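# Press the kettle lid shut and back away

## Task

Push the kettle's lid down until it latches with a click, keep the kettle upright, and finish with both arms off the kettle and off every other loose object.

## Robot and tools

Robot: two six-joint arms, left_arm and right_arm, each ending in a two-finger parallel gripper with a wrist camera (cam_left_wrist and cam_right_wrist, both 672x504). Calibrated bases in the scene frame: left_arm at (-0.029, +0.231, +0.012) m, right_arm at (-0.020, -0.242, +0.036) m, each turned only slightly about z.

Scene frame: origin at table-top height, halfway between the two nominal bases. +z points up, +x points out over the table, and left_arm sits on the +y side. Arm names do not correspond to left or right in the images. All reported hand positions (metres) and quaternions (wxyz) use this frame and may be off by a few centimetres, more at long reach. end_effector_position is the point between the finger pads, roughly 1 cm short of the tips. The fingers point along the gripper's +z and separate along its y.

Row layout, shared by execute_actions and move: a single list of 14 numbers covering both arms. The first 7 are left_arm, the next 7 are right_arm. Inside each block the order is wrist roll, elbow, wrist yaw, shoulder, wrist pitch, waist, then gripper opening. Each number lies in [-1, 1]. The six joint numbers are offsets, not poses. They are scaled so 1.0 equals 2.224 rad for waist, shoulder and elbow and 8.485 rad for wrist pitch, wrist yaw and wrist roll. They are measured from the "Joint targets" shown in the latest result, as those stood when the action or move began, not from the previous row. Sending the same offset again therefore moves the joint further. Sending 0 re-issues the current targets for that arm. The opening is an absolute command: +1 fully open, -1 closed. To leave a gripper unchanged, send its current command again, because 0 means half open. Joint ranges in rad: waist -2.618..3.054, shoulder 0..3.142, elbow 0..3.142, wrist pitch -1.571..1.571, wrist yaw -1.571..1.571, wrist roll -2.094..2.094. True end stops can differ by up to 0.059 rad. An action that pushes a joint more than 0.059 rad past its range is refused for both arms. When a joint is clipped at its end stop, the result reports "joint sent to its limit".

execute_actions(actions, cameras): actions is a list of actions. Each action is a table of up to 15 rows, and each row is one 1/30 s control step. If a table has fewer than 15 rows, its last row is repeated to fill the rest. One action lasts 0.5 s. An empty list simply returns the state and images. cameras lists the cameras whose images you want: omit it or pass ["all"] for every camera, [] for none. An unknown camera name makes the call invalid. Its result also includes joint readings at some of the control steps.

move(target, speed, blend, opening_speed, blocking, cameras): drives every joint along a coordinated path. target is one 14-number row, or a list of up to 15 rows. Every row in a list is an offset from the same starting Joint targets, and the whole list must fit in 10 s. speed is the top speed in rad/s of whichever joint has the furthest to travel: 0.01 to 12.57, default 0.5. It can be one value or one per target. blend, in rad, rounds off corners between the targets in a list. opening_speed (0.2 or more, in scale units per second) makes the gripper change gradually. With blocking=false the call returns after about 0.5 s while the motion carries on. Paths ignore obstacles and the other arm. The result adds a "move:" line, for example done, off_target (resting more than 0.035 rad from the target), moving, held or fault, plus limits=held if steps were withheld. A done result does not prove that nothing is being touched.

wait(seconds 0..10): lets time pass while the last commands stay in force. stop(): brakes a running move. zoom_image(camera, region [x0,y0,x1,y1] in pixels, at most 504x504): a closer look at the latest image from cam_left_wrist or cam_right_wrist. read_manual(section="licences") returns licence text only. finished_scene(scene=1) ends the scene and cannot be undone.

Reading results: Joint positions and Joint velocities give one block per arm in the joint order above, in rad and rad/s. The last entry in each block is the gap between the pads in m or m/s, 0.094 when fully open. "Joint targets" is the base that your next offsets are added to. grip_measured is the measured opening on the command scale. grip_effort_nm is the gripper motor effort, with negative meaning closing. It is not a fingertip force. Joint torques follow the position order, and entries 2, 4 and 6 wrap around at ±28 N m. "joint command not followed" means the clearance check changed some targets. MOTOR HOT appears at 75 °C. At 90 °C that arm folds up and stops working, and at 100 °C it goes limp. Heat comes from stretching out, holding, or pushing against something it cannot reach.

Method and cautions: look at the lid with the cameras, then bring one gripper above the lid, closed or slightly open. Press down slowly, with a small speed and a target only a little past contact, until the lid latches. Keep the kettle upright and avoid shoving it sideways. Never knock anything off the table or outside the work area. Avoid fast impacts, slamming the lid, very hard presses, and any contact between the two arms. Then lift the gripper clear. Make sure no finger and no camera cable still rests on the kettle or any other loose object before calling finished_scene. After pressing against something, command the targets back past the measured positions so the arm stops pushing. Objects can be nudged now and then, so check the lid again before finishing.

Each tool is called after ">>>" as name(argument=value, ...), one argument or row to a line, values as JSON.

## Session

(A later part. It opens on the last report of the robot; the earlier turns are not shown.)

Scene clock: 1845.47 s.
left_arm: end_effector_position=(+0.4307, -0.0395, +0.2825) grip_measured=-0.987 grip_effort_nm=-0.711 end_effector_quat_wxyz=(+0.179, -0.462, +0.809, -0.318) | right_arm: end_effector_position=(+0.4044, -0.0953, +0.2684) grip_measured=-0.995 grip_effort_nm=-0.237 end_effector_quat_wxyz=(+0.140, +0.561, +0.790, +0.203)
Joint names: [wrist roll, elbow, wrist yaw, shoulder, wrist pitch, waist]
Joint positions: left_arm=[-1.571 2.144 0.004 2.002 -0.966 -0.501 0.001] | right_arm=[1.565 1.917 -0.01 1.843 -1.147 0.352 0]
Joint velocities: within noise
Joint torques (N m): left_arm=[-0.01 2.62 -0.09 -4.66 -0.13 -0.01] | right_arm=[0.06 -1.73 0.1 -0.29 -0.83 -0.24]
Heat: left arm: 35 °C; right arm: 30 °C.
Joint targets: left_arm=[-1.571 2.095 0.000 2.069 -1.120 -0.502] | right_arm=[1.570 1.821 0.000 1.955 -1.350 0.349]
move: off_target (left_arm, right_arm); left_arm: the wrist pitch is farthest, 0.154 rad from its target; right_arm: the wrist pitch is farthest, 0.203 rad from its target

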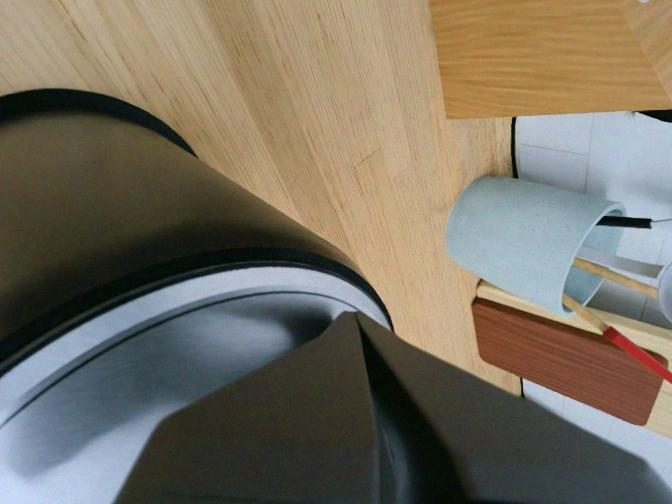

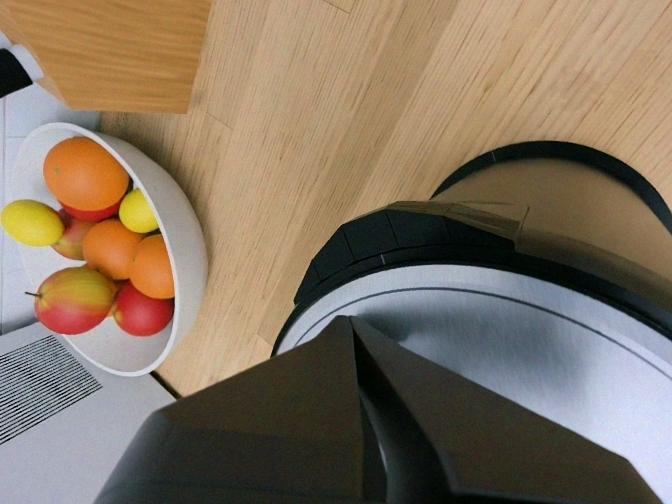

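>>> move(
  target=[0, -0.0226, 0, 0.0319, -0.01815, 0, -1, 0, -0.0374, 0, 0.0498, -0.0224, 0, -1],
  speed=0.25,
  cameras=["cam_left_wrist", "cam_right_wrist"],
)

Scene clock: 1852.33 s.
left_arm: end_effector_position=(+0.4326, -0.0410, +0.2858) grip_measured=-0.987 grip_effort_nm=-0.711 end_effector_quat_wxyz=(+0.182, -0.460, +0.806, -0.325) | right_arm: end_effector_position=(+0.4039, -0.0954, +0.2655) grip_measured=-0.995 grip_effort_nm=-0.247 end_effector_quat_wxyz=(+0.138, +0.562, +0.791, +0.200)
Joint names: [wrist roll, elbow, wrist yaw, shoulder, wrist pitch, waist]
Joint positions: left_arm=[-1.572 2.142 0.006 1.999 -0.949 -0.501 0.001] | right_arm=[1.566 1.912 -0.01 1.845 -1.147 0.352 0]
Joint velocities: within noise
Joint torques (N m): left_arm=[0 6.27 -0.03 -9.22 1.35 0.05] | right_arm=[0.05 -3.86 0.11 3.29 -1.52 -0.24]
Heat: left arm: 33 °C; right arm: 29 °C.
Joint targets: left_arm=[-1.572 2.141 0.005 2.002 -0.966 -0.501] | right_arm=[1.570 1.788 -0.001 1.998 -1.425 0.349]
move: held (left_arm; a check stopped the path), off_target (right_arm; braked when a check withheld steps of left_arm); limits=held; left_arm: the wrist pitch is farthest, 0.325 rad from its target; right_arm: the wrist pitch is farthest, 0.393 rad from its target
joint command not followed: on one or more control steps a check withheld the commanded joint targets of the left arm, and it was not sent them on those steps.
cause: the commanded joint targets, or the way to them, would bring a part of the robot too close to another arm (this arm's wrist (the part past the wrist pitch) and the right arm's gripper housing).

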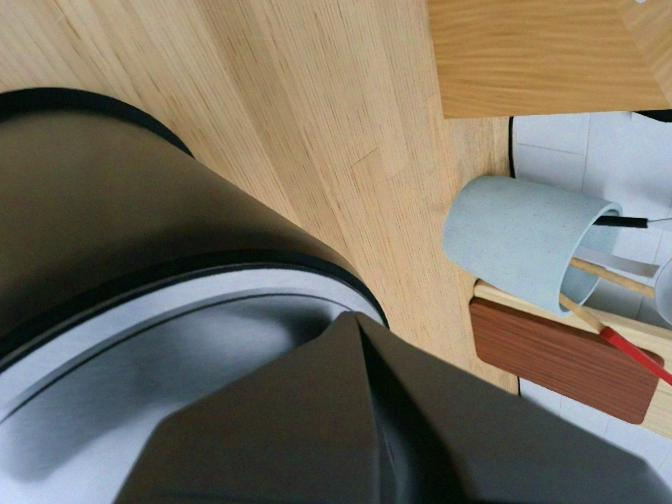

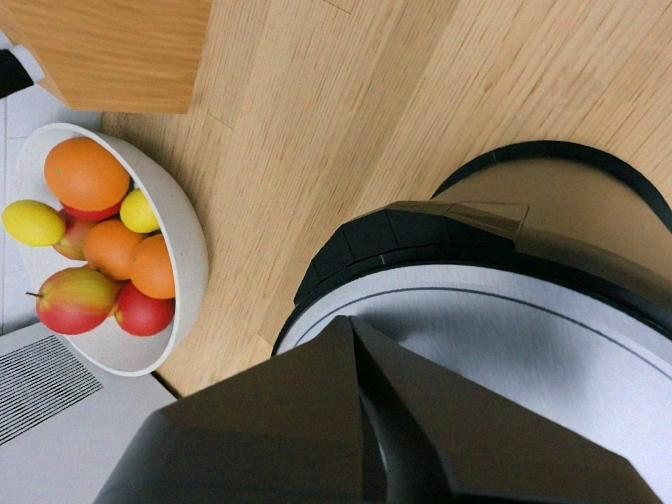

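>>> zoom_image(
  camera="cam_left_wrist",
  region=[0, 200, 400, 420],
)

>>> zoom_image(
  camera="cam_right_wrist",
  region=[270, 180, 672, 380],
)

Scaled by 1.260.

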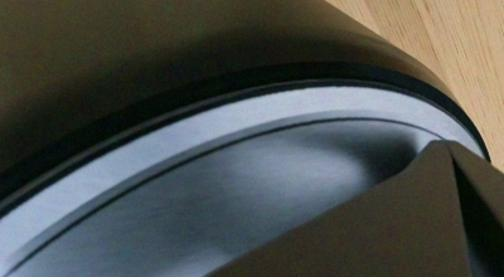

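Scaled by 1.254.

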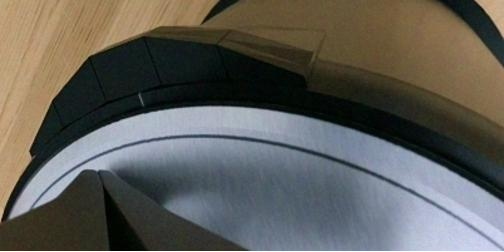

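>>> zoom_image(
  camera="cam_right_wrist",
  region=[290, 190, 450, 310],
)

>>> zoom_image(
  camera="cam_right_wrist",
  region=[440, 230, 672, 380],
)

Scaled by 3.150.

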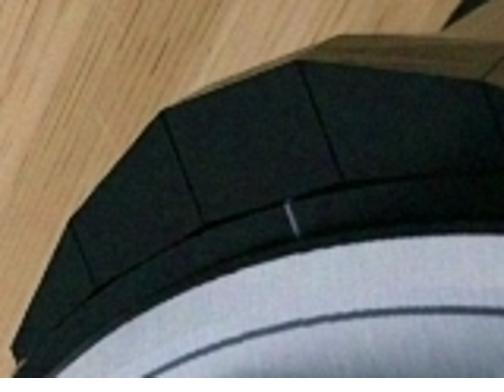

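Scaled by 2.172.

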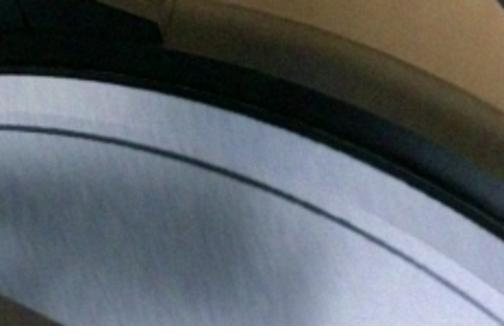

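>>> move(
  target=[
    [0, 0.054, 0, 0, 0, 0, -1, 0, 0.0697, 0, -0.0854, 0.02245, 0, -1],
    [0.1853, 0.0698, 0.0701, 0.0355, -0.00582, 0.0844, -1, 0, 0.0697, 0, -0.0854, 0.02245, -0.0094, -1],
  ],
  speed=[0.4, 1.5],
  cameras=["cam_left_wrist", "cam_right_wrist"],
)

Scene clock: 1971.43 s.
left_arm: end_effector_position=(+0.4306, -0.0391, +0.3200) grip_measured=-0.987 grip_effort_nm=-0.711 end_effector_quat_wxyz=(+0.313, +0.257, +0.853, -0.328) | right_arm: end_effector_position=(+0.4063, -0.0977, +0.2761) grip_measured=-0.995 grip_effort_nm=-0.247 end_effector_quat_wxyz=(+0.142, +0.563, +0.786, +0.213)
Joint names: [wrist roll, elbow, wrist yaw, shoulder, wrist pitch, waist]
Joint positions: left_arm=[-0.01 2.262 0.586 2.052 -0.995 -0.316 0.001] | right_arm=[1.566 1.931 -0.021 1.836 -1.148 0.341 0]
Joint velocities: within noise
Joint torques (N m): left_arm=[0.09 8.92 0.31 -7.54 1.25 0.29] | right_arm=[0.03 6 0.21 -11.71 0.23 -1.03]
Heat: left arm: 32 °C; right arm: 28 °C.
Joint targets: left_arm=[0.000 2.296 0.600 2.081 -1.016 -0.313] | right_arm=[1.570 1.943 0.000 1.808 -1.234 0.328]
move: off_target (right_arm); right_arm: the wrist pitch is farthest, 0.087 rad from its target

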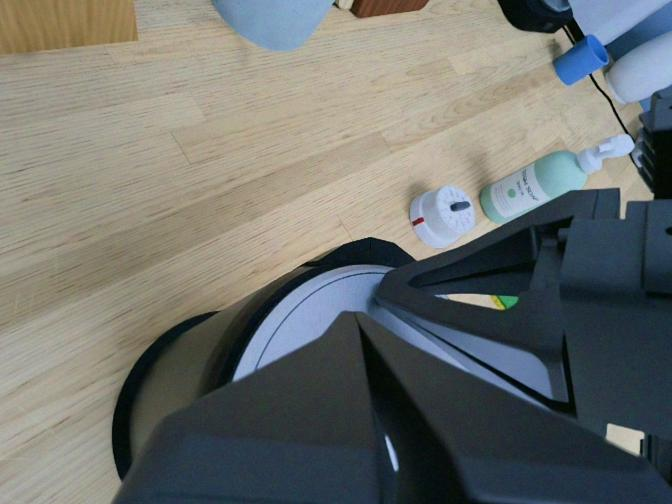

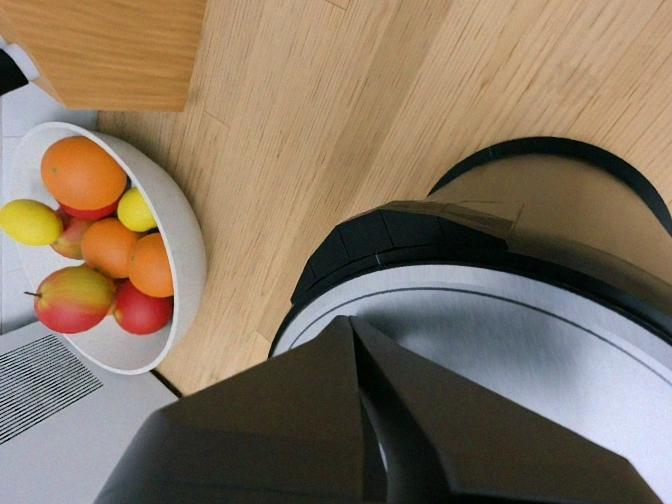

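>>> move(
  target=[
    [0, 0, 0, 0, 0, 0, -1, 0, 0.0391, 0, -0.0036, -0.0019, 0, -1],
    [0, -0.1007, 0, -0.0286, 0.0190, 0, -1, 0, -0.0538, 0, -0.0128, 0.0107, 0, -1],
  ],
  speed=0.3,
  cameras=["cam_left_wrist", "cam_right_wrist"],
)

Scene clock: 1985.67 s.
left_arm: end_effector_position=(+0.4413, -0.0442, +0.2835) grip_measured=-0.987 grip_effort_nm=-0.711 end_effector_quat_wxyz=(+0.309, +0.259, +0.852, -0.334) | right_arm: end_effector_position=(+0.3960, -0.1059, +0.2758) grip_measured=-0.995 grip_effort_nm=-0.242 end_effector_quat_wxyz=(+0.147, +0.567, +0.783, +0.211)
Joint names: [wrist roll, elbow, wrist yaw, shoulder, wrist pitch, waist]
Joint positions: left_arm=[-0.009 2.097 0.603 2.047 -0.84 -0.313 0.001] | right_arm=[1.566 1.86 -0.014 1.782 -1.13 0.334 0]
Joint velocities: within noise
Joint torques (N m): left_arm=[0.08 4.64 0.13 -12.03 1.29 0.01] | right_arm=[0.05 2.61 0.16 -9.02 0.89 -0.47]
Heat: left arm: 32 °C; right arm: 30 °C.
Joint targets: left_arm=[0.000 2.072 0.600 2.017 -0.854 -0.313] | right_arm=[1.570 1.824 0.000 1.779 -1.143 0.328]
move: off_target (right_arm); right_arm: the elbow is farthest, 0.037 rad from its target

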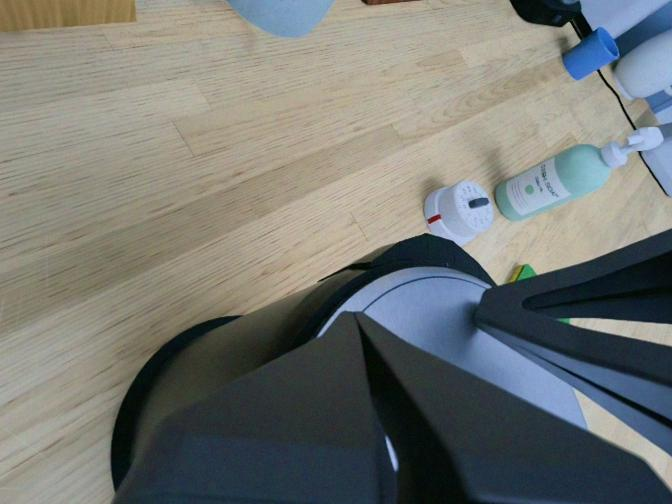

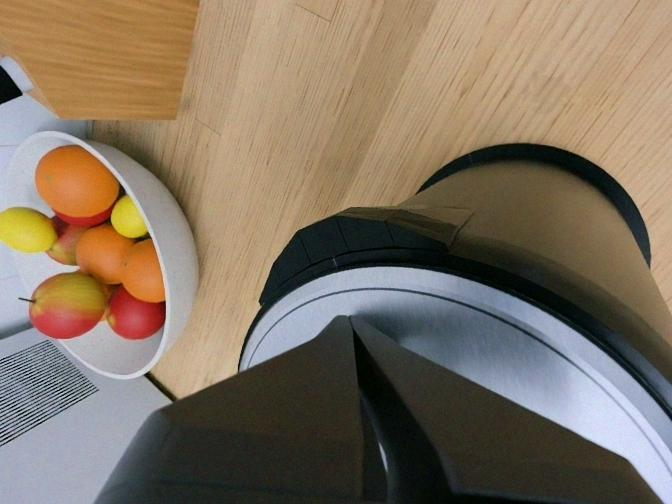

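>>> move(
  target=[
    [0, 0, 0, -0.0337, 0.0007, 0.0013, -1, 0, 0, 0, 0, 0, 0, -1],
    [0, -0.0409, 0, -0.0337, 0.0007, 0.0013, -1, 0, 0, 0, 0, 0, 0, -1],
    [0, -0.0629, -0.0078, -0.0025, -0.0156, 0.0013, -1, 0, -0.0369, 0, 0.0490, -0.0194, 0, -1],
  ],
  speed=0.25,
  cameras=["cam_left_wrist", "cam_right_wrist"],
)

Scene clock: 2003.03 s.
left_arm: end_effector_position=(+0.4258, -0.0370, +0.2815) grip_measured=-0.987 grip_effort_nm=-0.711 end_effector_quat_wxyz=(+0.304, +0.256, +0.855, -0.333) | right_arm: end_effector_position=(+0.3936, -0.1066, +0.2680) grip_measured=-0.995 grip_effort_nm=-0.247 end_effector_quat_wxyz=(+0.141, +0.568, +0.785, +0.204)
Joint names: [wrist roll, elbow, wrist yaw, shoulder, wrist pitch, waist]
Joint positions: left_arm=[-0.009 1.992 0.602 1.974 -0.822 -0.311 0.001] | right_arm=[1.566 1.836 -0.014 1.78 -1.125 0.334 0]
Joint velocities: within noise
Joint torques (N m): left_arm=[0.08 2.03 -0.51 -6.72 -0.31 0.01] | right_arm=[0.04 -1.5 0.15 -0.01 -0.64 -0.49]
Heat: left arm: 35 °C; right arm: 29 °C.
Joint targets: left_arm=[0.000 1.932 0.534 2.011 -0.987 -0.311] | right_arm=[1.570 1.742 0.000 1.889 -1.308 0.328]
move: off_target (left_arm, right_arm); left_arm: the wrist pitch is farthest, 0.165 rad from its target; right_arm: the wrist pitch is farthest, 0.182 rad from its target

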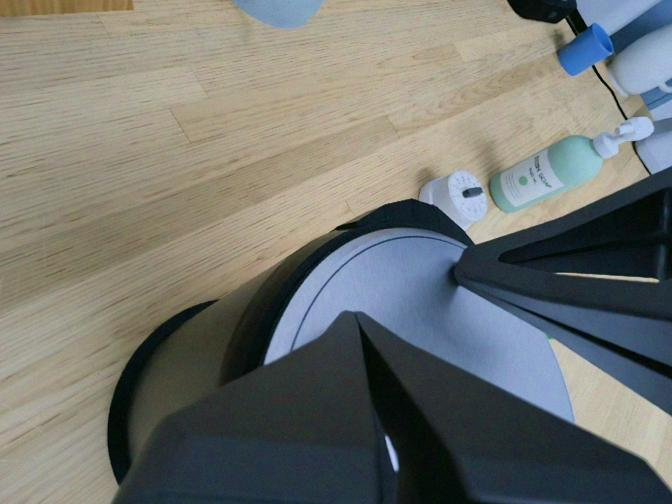

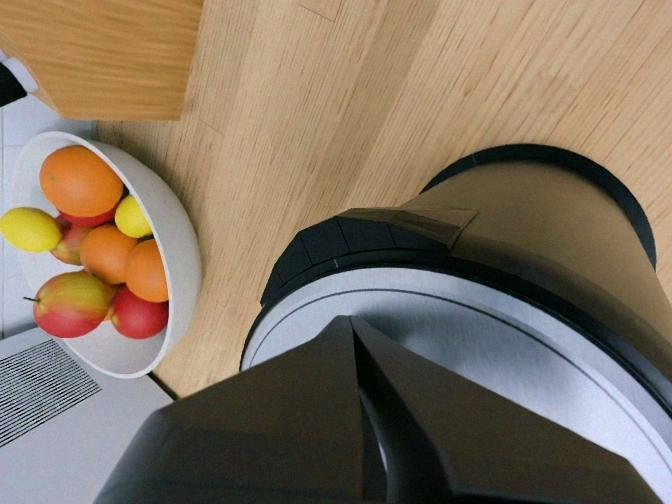

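>>> move(
  target=[0, -0.0220, -0.0077, 0.0312, -0.0163, 0, -1, 0, -0.0366, 0, 0.0490, -0.0193, 0, -1],
  speed=0.25,
  cameras=["cam_left_wrist", "cam_right_wrist"],
)

Scene clock: 2012.67 s.
left_arm: end_effector_position=(+0.4250, -0.0362, +0.2760) grip_measured=-0.987 grip_effort_nm=-0.711 end_effector_quat_wxyz=(+0.298, +0.254, +0.858, -0.332) | right_arm: end_effector_position=(+0.3918, -0.1057, +0.2627) grip_measured=-0.995 grip_effort_nm=-0.237 end_effector_quat_wxyz=(+0.132, +0.569, +0.786, +0.200)
Joint names: [wrist roll, elbow, wrist yaw, shoulder, wrist pitch, waist]
Joint positions: left_arm=[-0.009 1.977 0.601 1.974 -0.82 -0.31 0.001] | right_arm=[1.567 1.829 -0.024 1.786 -1.13 0.333 0]
Joint velocities: within noise
Joint torques (N m): left_arm=[0.07 -0.59 -1.17 -1.74 -1.86 -0.05] | right_arm=[0.03 -7.31 0.26 9.09 -2.12 -0.39]
Heat: left arm: 33 °C; right arm: 28 °C.
Joint targets: left_arm=[0.000 1.883 0.468 2.081 -1.125 -0.310] | right_arm=[1.570 1.660 0.000 1.998 -1.472 0.328]
move: off_target (left_arm, right_arm); left_arm: the wrist pitch is farthest, 0.306 rad from its target; right_arm: the wrist pitch is farthest, 0.342 rad from its target

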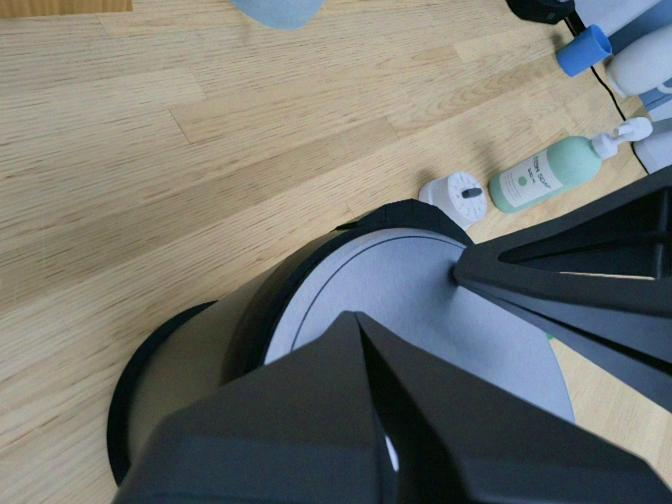

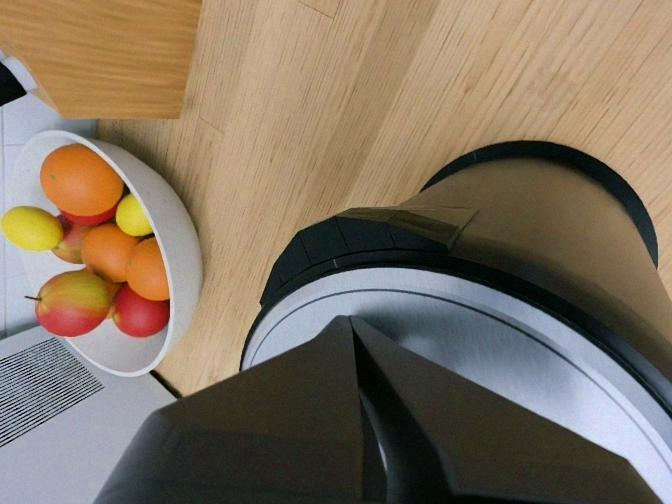

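>>> zoom_image(
  camera="cam_left_wrist",
  region=[200, 190, 480, 400],
)

>>> zoom_image(
  camera="cam_right_wrist",
  region=[230, 190, 510, 400],
)

Scaled by 1.800.

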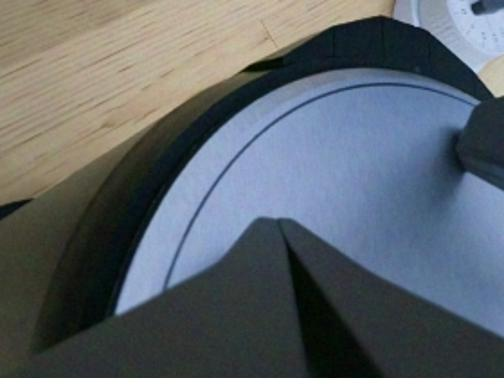

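Scaled by 1.800.

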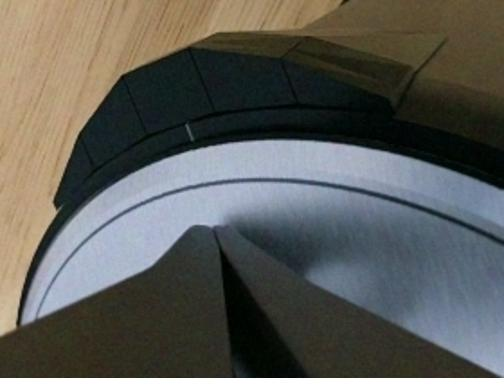

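>>> move(
  target=[0, 0.0220, 0.0077, -0.0312, 0.0163, 0, -1, 0, 0.0366, 0, -0.0490, 0.0193, 0, -1],
  speed=0.25,
  cameras=["cam_left_wrist", "cam_right_wrist"],
)

>>> zoom_image(
  camera="cam_left_wrist",
  region=[200, 190, 480, 400],
)

>>> zoom_image(
  camera="cam_right_wrist",
  region=[230, 190, 510, 400],
)

Scene clock: 2031.20 s.
left_arm: end_effector_position=(+0.4257, -0.0369, +0.2810) grip_measured=-0.987 grip_effort_nm=-0.711 end_effector_quat_wxyz=(+0.306, +0.257, +0.854, -0.334) | right_arm: end_effector_position=(+0.3934, -0.1053, +0.2668) grip_measured=-0.995 grip_effort_nm=-0.252 end_effector_quat_wxyz=(+0.137, +0.568, +0.785, +0.207)
Joint names: [wrist roll, elbow, wrist yaw, shoulder, wrist pitch, waist]
Joint positions: left_arm=[-0.009 1.977 0.604 1.968 -0.807 -0.31 0.001] | right_arm=[1.568 1.829 -0.024 1.779 -1.119 0.333 0]
Joint velocities: within noise
Joint torques (N m): left_arm=[0.09 3.04 -0.53 -6.15 -0.45 -0.02] | right_arm=[0.02 -1.01 0.24 0.09 -0.68 -0.36]
Heat: left arm: 30 °C; right arm: 28 °C.
Joint targets: left_arm=[0.000 1.932 0.534 2.012 -0.987 -0.310] | right_arm=[1.570 1.742 0.000 1.888 -1.308 0.328]
move: off_target (left_arm, right_arm); left_arm: the wrist pitch is farthest, 0.180 rad from its target; right_arm: the wrist pitch is farthest, 0.189 rad from its target

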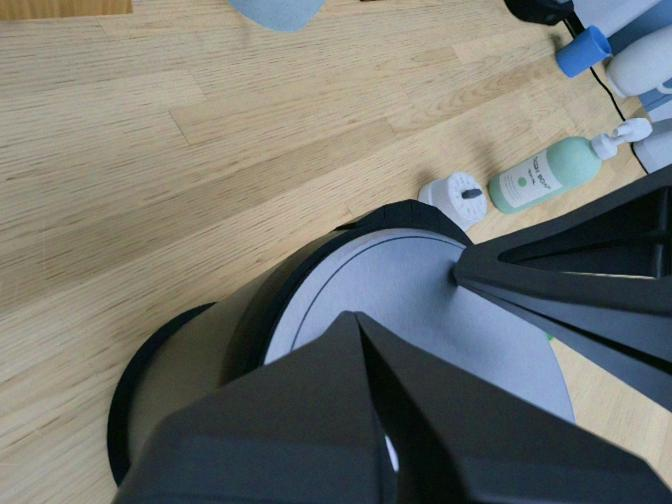

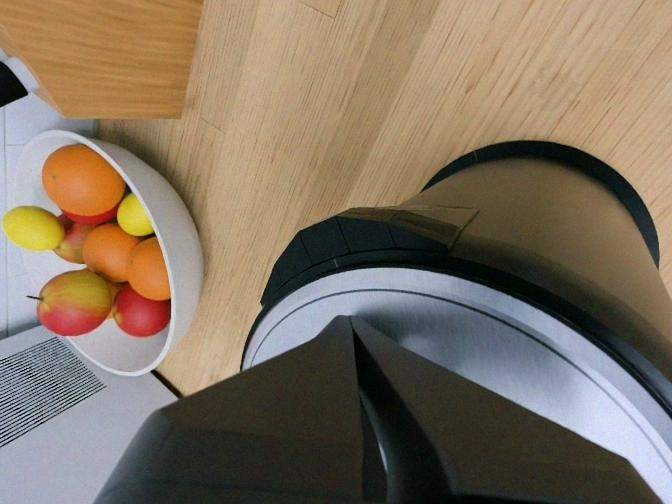

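Scaled by 1.800.

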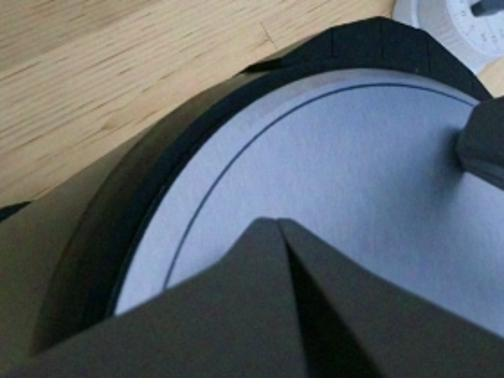

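Scaled by 1.800.

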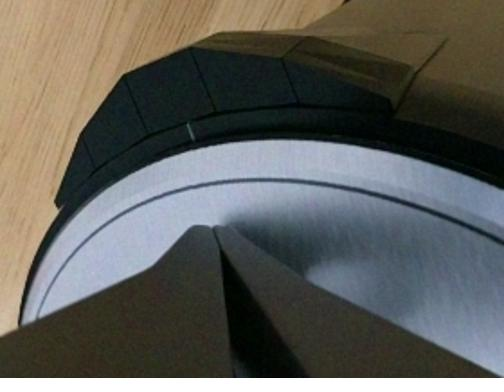

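>>> move(
  target=[
    [0, 0.05, 0.0078, -0.03, 0.0, 0, -1, 0, 0.08, 0, -0.06, 0.01, 0, -1],
    [0, 0.0306, -0.0629, -0.1852, -0.0015, 0, -1, -0.185, 0.1160, 0, -0.1295, 0.0363, 0, -1],
    [0, 0.0306, -0.0629, -0.1852, -0.0015, 0, -1, -0.185, 0.1160, 0, -0.1295, 0.0363, -0.2603, -1],
    [0, 0.0306, -0.0629, -0.1852, -0.0015, 0, -1, -0.1851, -0.3161, -0.1821, 0.0863, 0.2820, -0.2603, -1],
  ],
  speed=[0.5, 1.2, 1.2, 1.2],
  blend=[0.05, 0.1, 0.1, 0],
  cameras=["cam_left_wrist", "cam_right_wrist"],
)

>>> zoom_image(
  camera="cam_right_wrist",
  region=[220, 40, 360, 145],
)

Scene clock: 2054.00 s.
left_arm: end_effector_position=(+0.3903, +0.0817, +0.4031) grip_measured=-0.987 grip_effort_nm=-0.706 end_effector_quat_wxyz=(+0.461, +0.149, +0.871, -0.084) | right_arm: end_effector_position=(+0.4153, -0.1821, +0.2160) grip_measured=-0.996 grip_effort_nm=-0.232 end_effector_quat_wxyz=(+0.582, -0.427, +0.563, +0.403)
Joint names: [wrist roll, elbow, wrist yaw, shoulder, wrist pitch, waist]
Joint positions: left_arm=[-0.007 2.014 0.007 1.627 -0.982 -0.31 0.001] | right_arm=[0.011 1.049 -1.536 2.059 1.065 -0.258 0]
Joint velocities: within noise
Joint torques (N m): left_arm=[0.06 4.88 -0.12 -8.09 1.56 0.06] | right_arm=[-0.14 3.37 -0.03 -8.4 1.26 0.46]
Heat: left arm: 31 °C; right arm: 27 °C.
Joint targets: left_arm=[0.000 2.000 0.000 1.600 -0.999 -0.310] | right_arm=[-0.001 1.039 -1.546 2.080 1.085 -0.251]
move: done

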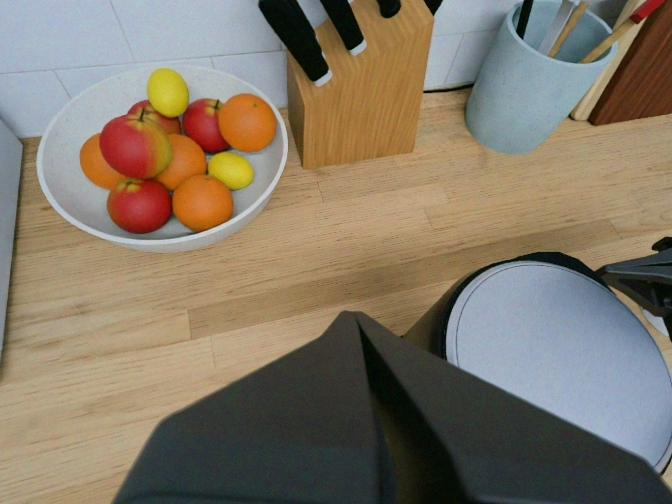

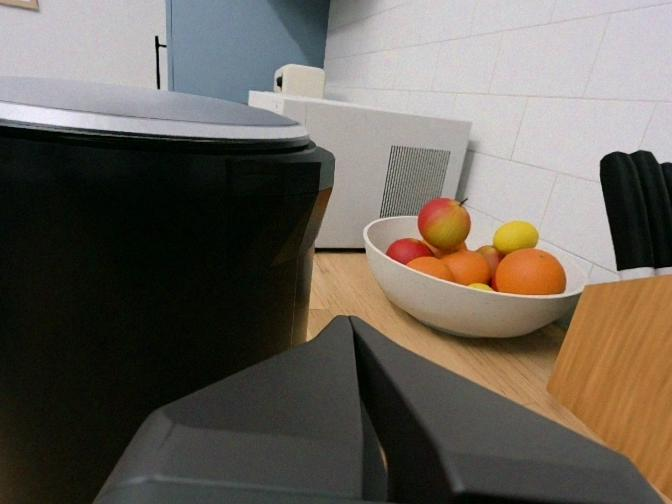

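Scaled by 3.600.

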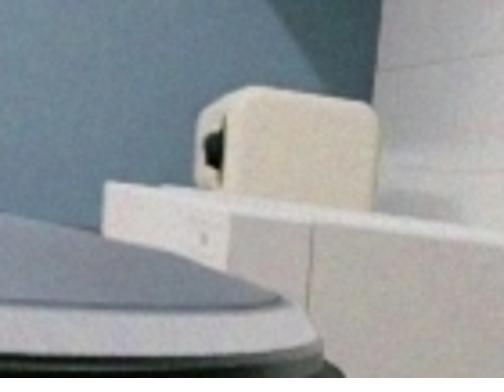

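>>> move(
  target=[0, 0, 0, 0, 0, 0, -1, 0, 0, 0, 0.0285, 0, 0, -1],
  speed=0.5,
  cameras=["cam_right_wrist"],
)

>>> zoom_image(
  camera="cam_right_wrist",
  region=[220, 40, 360, 145],
)

>>> zoom_image(
  camera="cam_right_wrist",
  region=[0, 20, 336, 160],
)

Scene clock: 2064.23 s.
left_arm: end_effector_position=(+0.3903, +0.0817, +0.4031) grip_measured=-0.987 grip_effort_nm=-0.706 end_effector_quat_wxyz=(+0.461, +0.149, +0.871, -0.084) | right_arm: end_effector_position=(+0.4180, -0.1829, +0.1932) grip_measured=-0.996 grip_effort_nm=-0.222 end_effector_quat_wxyz=(+0.570, -0.412, +0.575, +0.418)
Joint names: [wrist roll, elbow, wrist yaw, shoulder, wrist pitch, waist]
Joint positions: left_arm=[-0.007 2.014 0.007 1.627 -0.982 -0.31 0.001] | right_arm=[0.011 1.049 -1.537 2.12 1.07 -0.258 0]
Joint velocities: within noise
Joint torques (N m): left_arm=[0.04 4.93 -0.13 -7.97 1.54 0.02] | right_arm=[-0.15 3.02 -0.06 -8.35 1.25 0.47]
Heat: left arm: 31 °C; right arm: 28 °C.
Joint targets: left_arm=[0.000 2.000 0.000 1.600 -0.999 -0.310] | right_arm=[-0.001 1.039 -1.546 2.144 1.085 -0.251]
move: done
Images, in order (width x height): cam_right_wrist 672x504.

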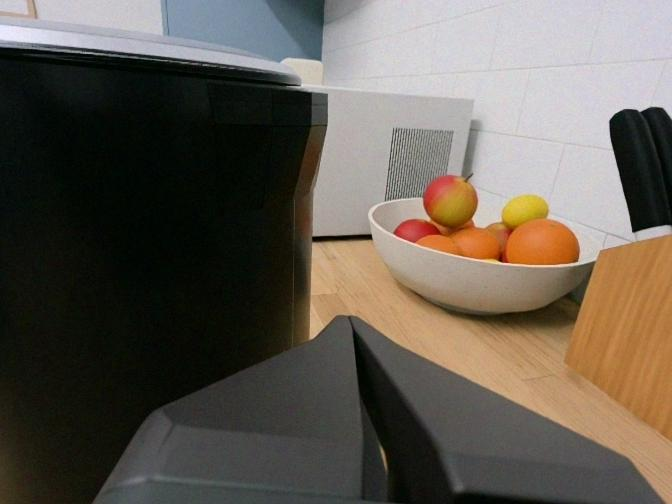

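Scaled by 3.600.

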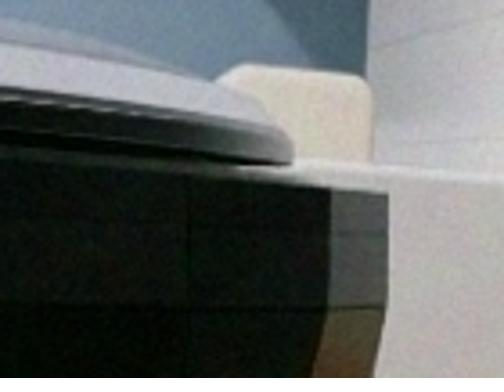

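Scaled by 1.500.

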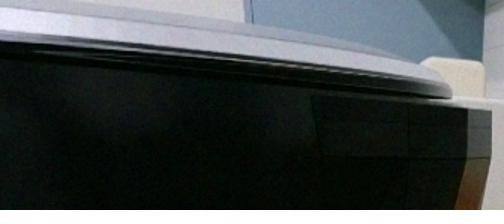

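>>> move(
  target=[0, 0, 0, 0, 0, 0, -1, 0, 0.0013, 0, 0, 0.0045, 0.001, -1],
  speed=0.5,
  cameras=["cam_right_wrist"],
)

>>> zoom_image(
  camera="cam_right_wrist",
  region=[220, 40, 360, 145],
)

Scene clock: 2079.20 s.
left_arm: end_effector_position=(+0.3903, +0.0817, +0.4031) grip_measured=-0.987 grip_effort_nm=-0.711 end_effector_quat_wxyz=(+0.461, +0.149, +0.871, -0.084) | right_arm: end_effector_position=(+0.4180, -0.1829, +0.1956) grip_measured=-0.996 grip_effort_nm=-0.227 end_effector_quat_wxyz=(+0.577, -0.421, +0.568, +0.410)
Joint names: [wrist roll, elbow, wrist yaw, shoulder, wrist pitch, waist]
Joint positions: left_arm=[-0.007 2.014 0.007 1.627 -0.982 -0.31 0.001] | right_arm=[0.011 1.049 -1.537 2.12 1.102 -0.258 0]
Joint velocities: within noise
Joint torques (N m): left_arm=[0.07 4.85 -0.1 -8.02 1.55 0.03] | right_arm=[-0.15 3.26 -0.05 -8.46 1.25 0.69]
Heat: left arm: 32 °C; right arm: 28 °C.
Joint targets: left_arm=[0.000 2.000 0.000 1.600 -0.999 -0.310] | right_arm=[-0.001 1.041 -1.546 2.144 1.123 -0.249]
move: done
Images, in order (width x height): cam_right_wrist 672x504.

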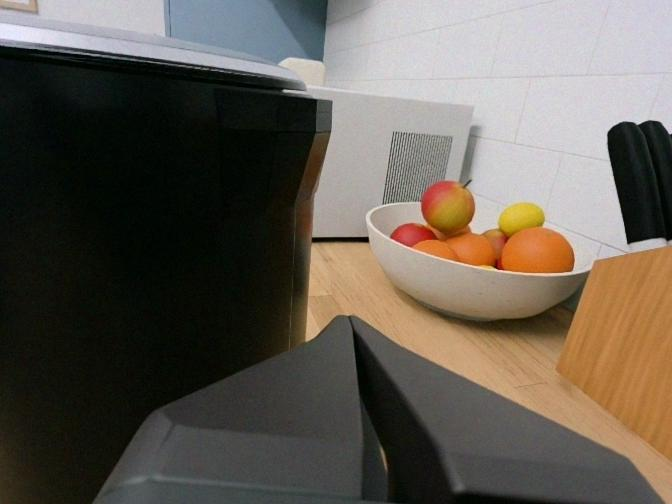

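Scaled by 3.600.

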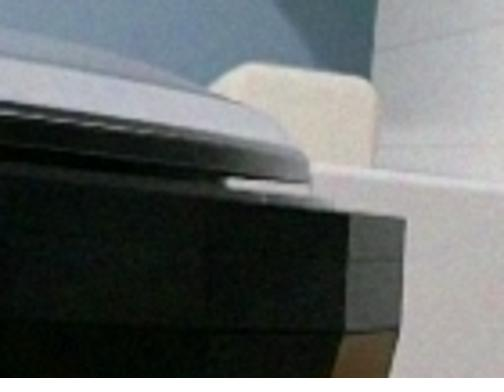

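>>> execute_actions(
  actions=[],
)

Scene clock: 2141.93 s.
left_arm: end_effector_position=(+0.3903, +0.0817, +0.4031) grip_measured=-0.987 grip_effort_nm=-0.706 end_effector_quat_wxyz=(+0.461, +0.149, +0.871, -0.084) | right_arm: end_effector_position=(+0.4180, -0.1829, +0.1957) grip_measured=-0.996 grip_effort_nm=-0.227 end_effector_quat_wxyz=(+0.577, -0.421, +0.568, +0.409)
Joint names: [wrist roll, elbow, wrist yaw, shoulder, wrist pitch, waist]
Joint positions: left_arm=[-0.007 2.014 0.007 1.627 -0.982 -0.31 0.001] | right_arm=[0.011 1.049 -1.537 2.12 1.102 -0.258 0]
Joint velocities: within noise
Joint torques (N m): left_arm=[0.06 4.88 -0.11 -8.02 1.56 0.06] | right_arm=[-0.16 3.26 -0.05 -8.4 1.26 0.66]
Heat: left arm: 32 °C; right arm: 28 °C.
Joint targets: left_arm=[0.000 2.000 0.000 1.600 -0.999 -0.310] | right_arm=[-0.001 1.041 -1.546 2.144 1.123 -0.249]
Tool commands: left_gripper/opening=-1.0 right_gripper/opening=-1.0

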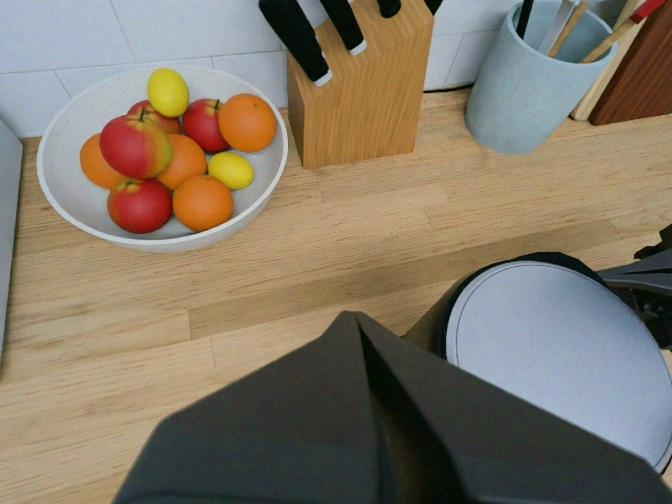

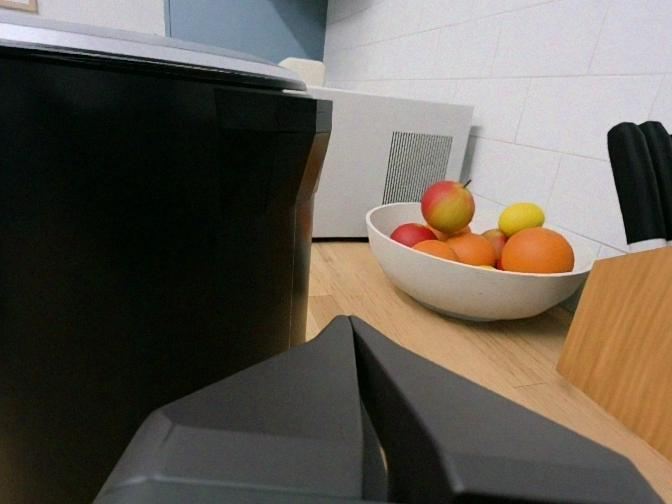

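>>> zoom_image(
  camera="cam_right_wrist",
  region=[180, 40, 360, 160],
)

>>> zoom_image(
  camera="cam_left_wrist",
  region=[420, 240, 672, 480],
)

Scaled by 2.800.

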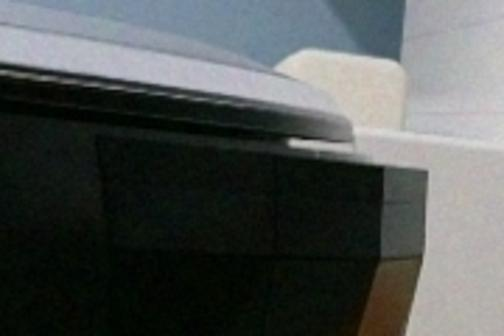

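Scaled by 2.000.

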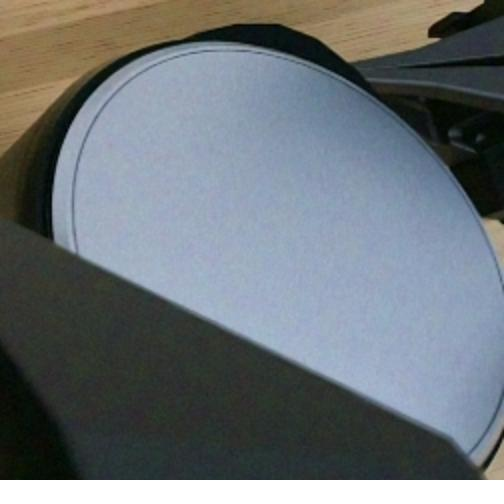

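>>> move(
  target=[
    [0,0,0,0,0,0.1664,-1, 0,-0.0958,0,-0.1853,-0.0258,-0.0045,-1],
    [0,-0.3226,0.1822,0.1704,0.1998,0.168,-1, 0,-0.0958,0,-0.1853,-0.0258,-0.0045,-1],
  ],
  speed=[0.6, 1.0],
  blend=[0.1, 0],
)

Scene clock: 2421.77 s.
left_arm: end_effector_position=(+0.4030, +0.0665, +0.2721) grip_measured=-0.987 grip_effort_nm=-0.706 end_effector_quat_wxyz=(+0.518, +0.484, +0.515, -0.482) | right_arm: end_effector_position=(+0.3588, -0.1657, +0.2543) grip_measured=-0.996 grip_effort_nm=-0.232 end_effector_quat_wxyz=(+0.569, -0.413, +0.574, +0.419)
Joint names: [wrist roll, elbow, wrist yaw, shoulder, wrist pitch, waist]
Joint positions: left_arm=[-0.006 1.294 1.534 1.959 0.676 0.061 0.001] | right_arm=[0.011 0.843 -1.54 1.765 0.922 -0.258 0]
Joint velocities: within noise
Joint torques (N m): left_arm=[0.08 5.23 0.05 -7.43 1.45 0.29] | right_arm=[-0.15 3.32 -0.03 -10.76 0.94 -0.09]
Heat: left arm: 32 °C; right arm: 27 °C.
Joint targets: left_arm=[0.000 1.282 1.546 1.978 0.696 0.063] | right_arm=[-0.001 0.828 -1.546 1.732 0.904 -0.259]
move: done

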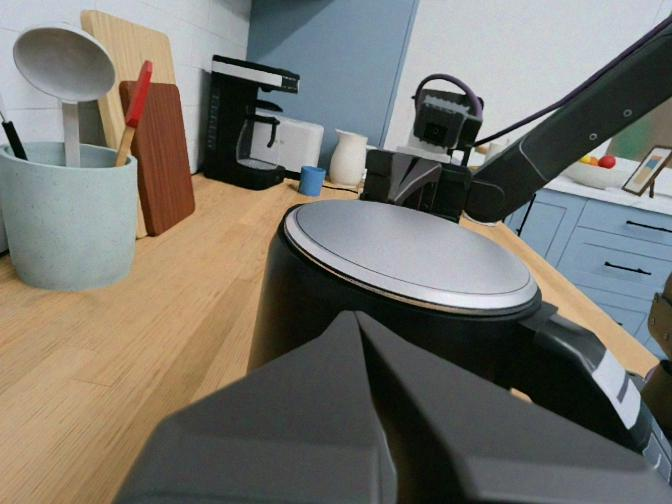

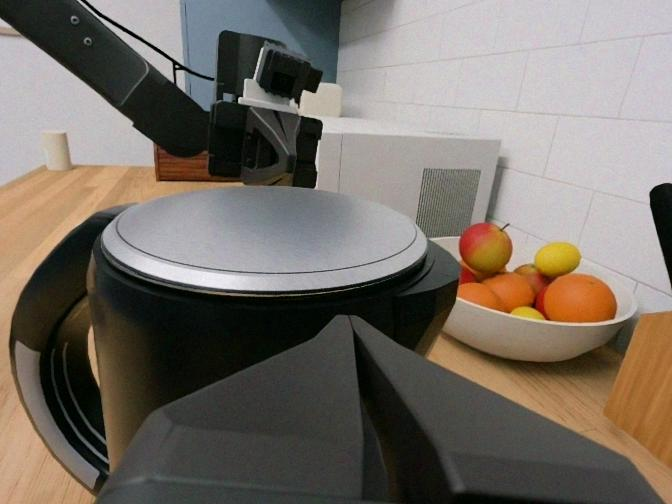

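>>> zoom_image(
  camera="cam_right_wrist",
  region=[80, 180, 480, 350],
)

>>> zoom_image(
  camera="cam_left_wrist",
  region=[270, 180, 570, 350],
)

Scaled by 1.260.

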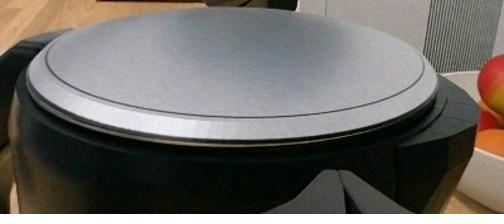

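Scaled by 1.680.

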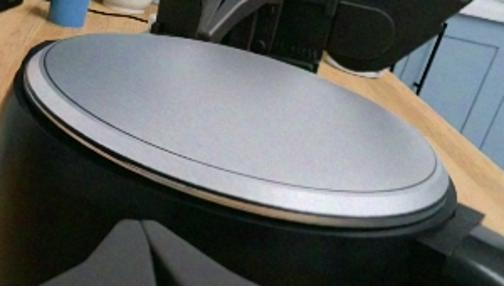

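>>> move(
  target=[0,-0.0166,0,0.0324,0.0128,-0.033,-1, 0,0.0219,0,0.0087,-0.0035,0.0301,-1],
  speed=0.3,
)

Scene clock: 2513.47 s.
left_arm: end_effector_position=(+0.3942, +0.0356, +0.2408) grip_measured=-0.987 grip_effort_nm=-0.711 end_effector_quat_wxyz=(+0.500, +0.503, +0.496, -0.500) | right_arm: end_effector_position=(+0.3561, -0.1502, +0.2534) grip_measured=-0.996 grip_effort_nm=-0.242 end_effector_quat_wxyz=(+0.556, -0.418, +0.570, +0.437)
Joint names: [wrist roll, elbow, wrist yaw, shoulder, wrist pitch, waist]
Joint positions: left_arm=[-0.006 1.257 1.535 2.029 0.784 -0.011 0.001] | right_arm=[0.011 0.847 -1.539 1.765 0.896 -0.216 0]
Joint velocities: within noise
Joint torques (N m): left_arm=[0.04 4.96 0.06 -7.56 1.47 0.2] | right_arm=[-0.15 6.74 -0.07 -9.05 0.89 1.91]
Heat: left arm: 32 °C; right arm: 27 °C.
Joint targets: left_arm=[0.000 1.246 1.546 2.051 0.804 -0.010] | right_arm=[-0.001 0.877 -1.545 1.751 0.874 -0.192]
move: done

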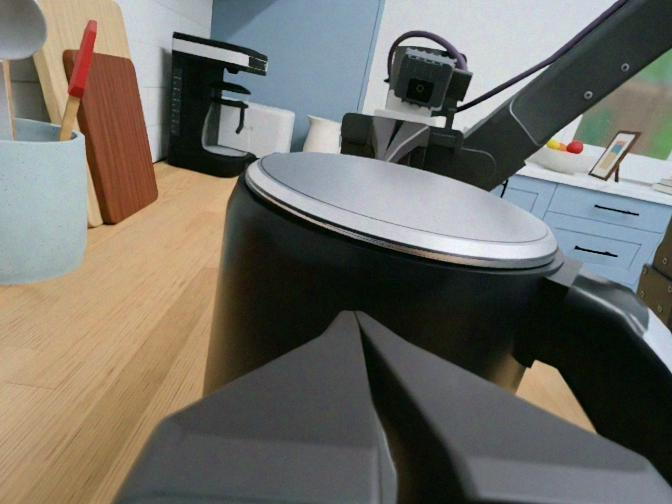

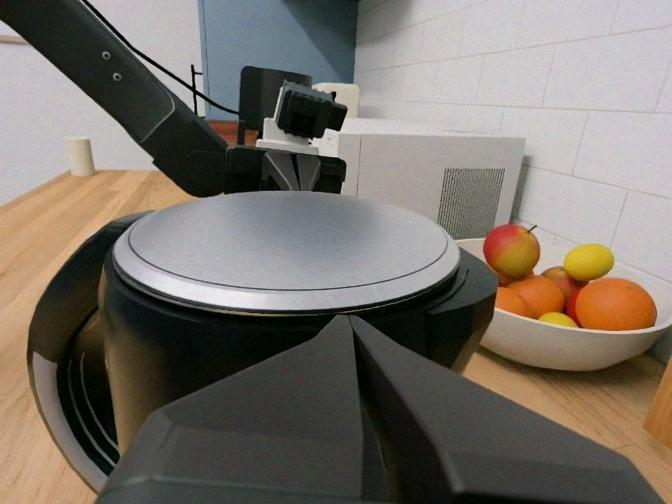

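>>> move(
  target=[0,0,0,0,0,0,-1, 0,0,0,-0.0166,-0.0021,0.0076,-1],
  speed=0.2,
  cameras=["cam_right_wrist"],
)

>>> zoom_image(
  camera="cam_right_wrist",
  region=[240, 250, 460, 350],
)

Scene clock: 2533.30 s.
left_arm: end_effector_position=(+0.3942, +0.0356, +0.2409) grip_measured=-0.987 grip_effort_nm=-0.711 end_effector_quat_wxyz=(+0.500, +0.504, +0.496, -0.500) | right_arm: end_effector_position=(+0.3566, -0.1469, +0.2549) grip_measured=-0.996 grip_effort_nm=-0.232 end_effector_quat_wxyz=(+0.554, -0.415, +0.573, +0.439)
Joint names: [wrist roll, elbow, wrist yaw, shoulder, wrist pitch, waist]
Joint positions: left_arm=[-0.006 1.257 1.535 2.029 0.785 -0.011 0.001] | right_arm=[0.011 0.849 -1.528 1.757 0.876 -0.206 0]
Joint velocities: within noise
Joint torques (N m): left_arm=[0.05 5.04 0.07 -7.53 1.46 0.1] | right_arm=[-0.14 6.56 -0.18 -11.59 0.93 2.47]
Heat: left arm: 32 °C; right arm: 27 °C.
Joint targets: left_arm=[0.000 1.246 1.546 2.051 0.804 -0.010] | right_arm=[-0.001 0.877 -1.545 1.714 0.856 -0.175]
move: off_target (right_arm); right_arm: the shoulder is farthest, 0.043 rad from its target
Images, in order (width x height): cam_right_wrist 672x504.

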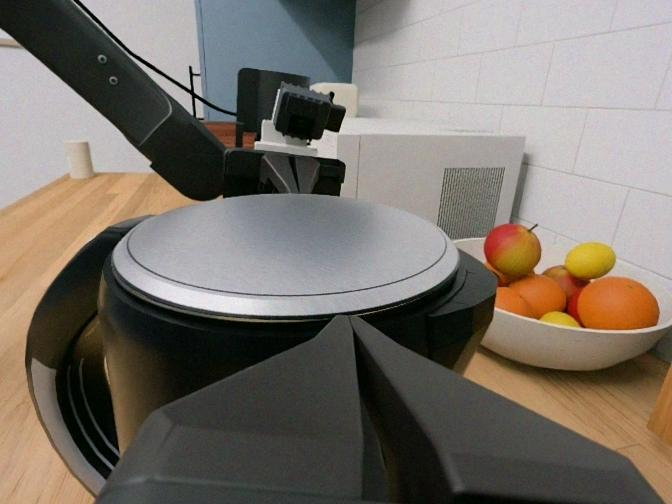

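Scaled by 2.291.

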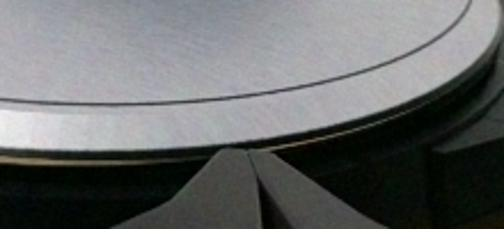

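>>> move(
  target=[
    [0,0,0,0,0,0,-1, 0,0,0,0,0,-0.018,-1],
    [0,0,0,0,0,0,-1, 0,0,0,-0.0112,0,-0.018,-1],
    [0,0,0,0,0,0,-1, 0,0,0,-0.0112,0,0.006,-1],
  ],
  speed=0.15,
  cameras=["cam_right_wrist"],
)

>>> zoom_image(
  camera="cam_right_wrist",
  region=[240, 250, 460, 350],
)

Scene clock: 2551.57 s.
left_arm: end_effector_position=(+0.3942, +0.0356, +0.2409) grip_measured=-0.987 grip_effort_nm=-0.711 end_effector_quat_wxyz=(+0.500, +0.504, +0.496, -0.500) | right_arm: end_effector_position=(+0.3504, -0.1386, +0.2667) grip_measured=-0.996 grip_effort_nm=-0.232 end_effector_quat_wxyz=(+0.556, -0.432, +0.560, +0.437)
Joint names: [wrist roll, elbow, wrist yaw, shoulder, wrist pitch, waist]
Joint positions: left_arm=[-0.006 1.257 1.535 2.029 0.785 -0.011 0.001] | right_arm=[0.011 0.853 -1.536 1.723 0.872 -0.187 0]
Joint velocities: within noise
Joint torques (N m): left_arm=[0.03 4.98 0.06 -7.58 1.45 0.2] | right_arm=[-0.14 6.35 -0.1 -10.54 0.95 1.95]
Heat: left arm: 32 °C; right arm: 30 °C.
Joint targets: left_arm=[0.000 1.246 1.546 2.051 0.804 -0.010] | right_arm=[-0.001 0.877 -1.546 1.689 0.856 -0.162]
move: done
Images, in order (width x height): cam_right_wrist 672x504.

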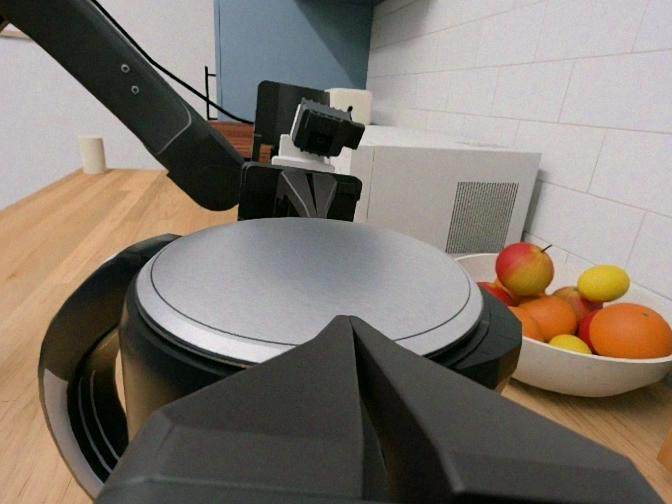

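Scaled by 2.291.

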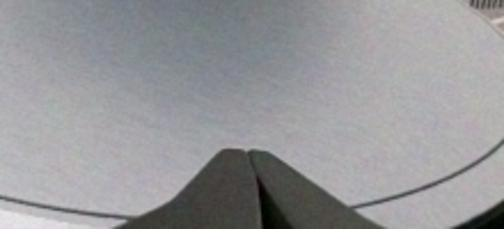

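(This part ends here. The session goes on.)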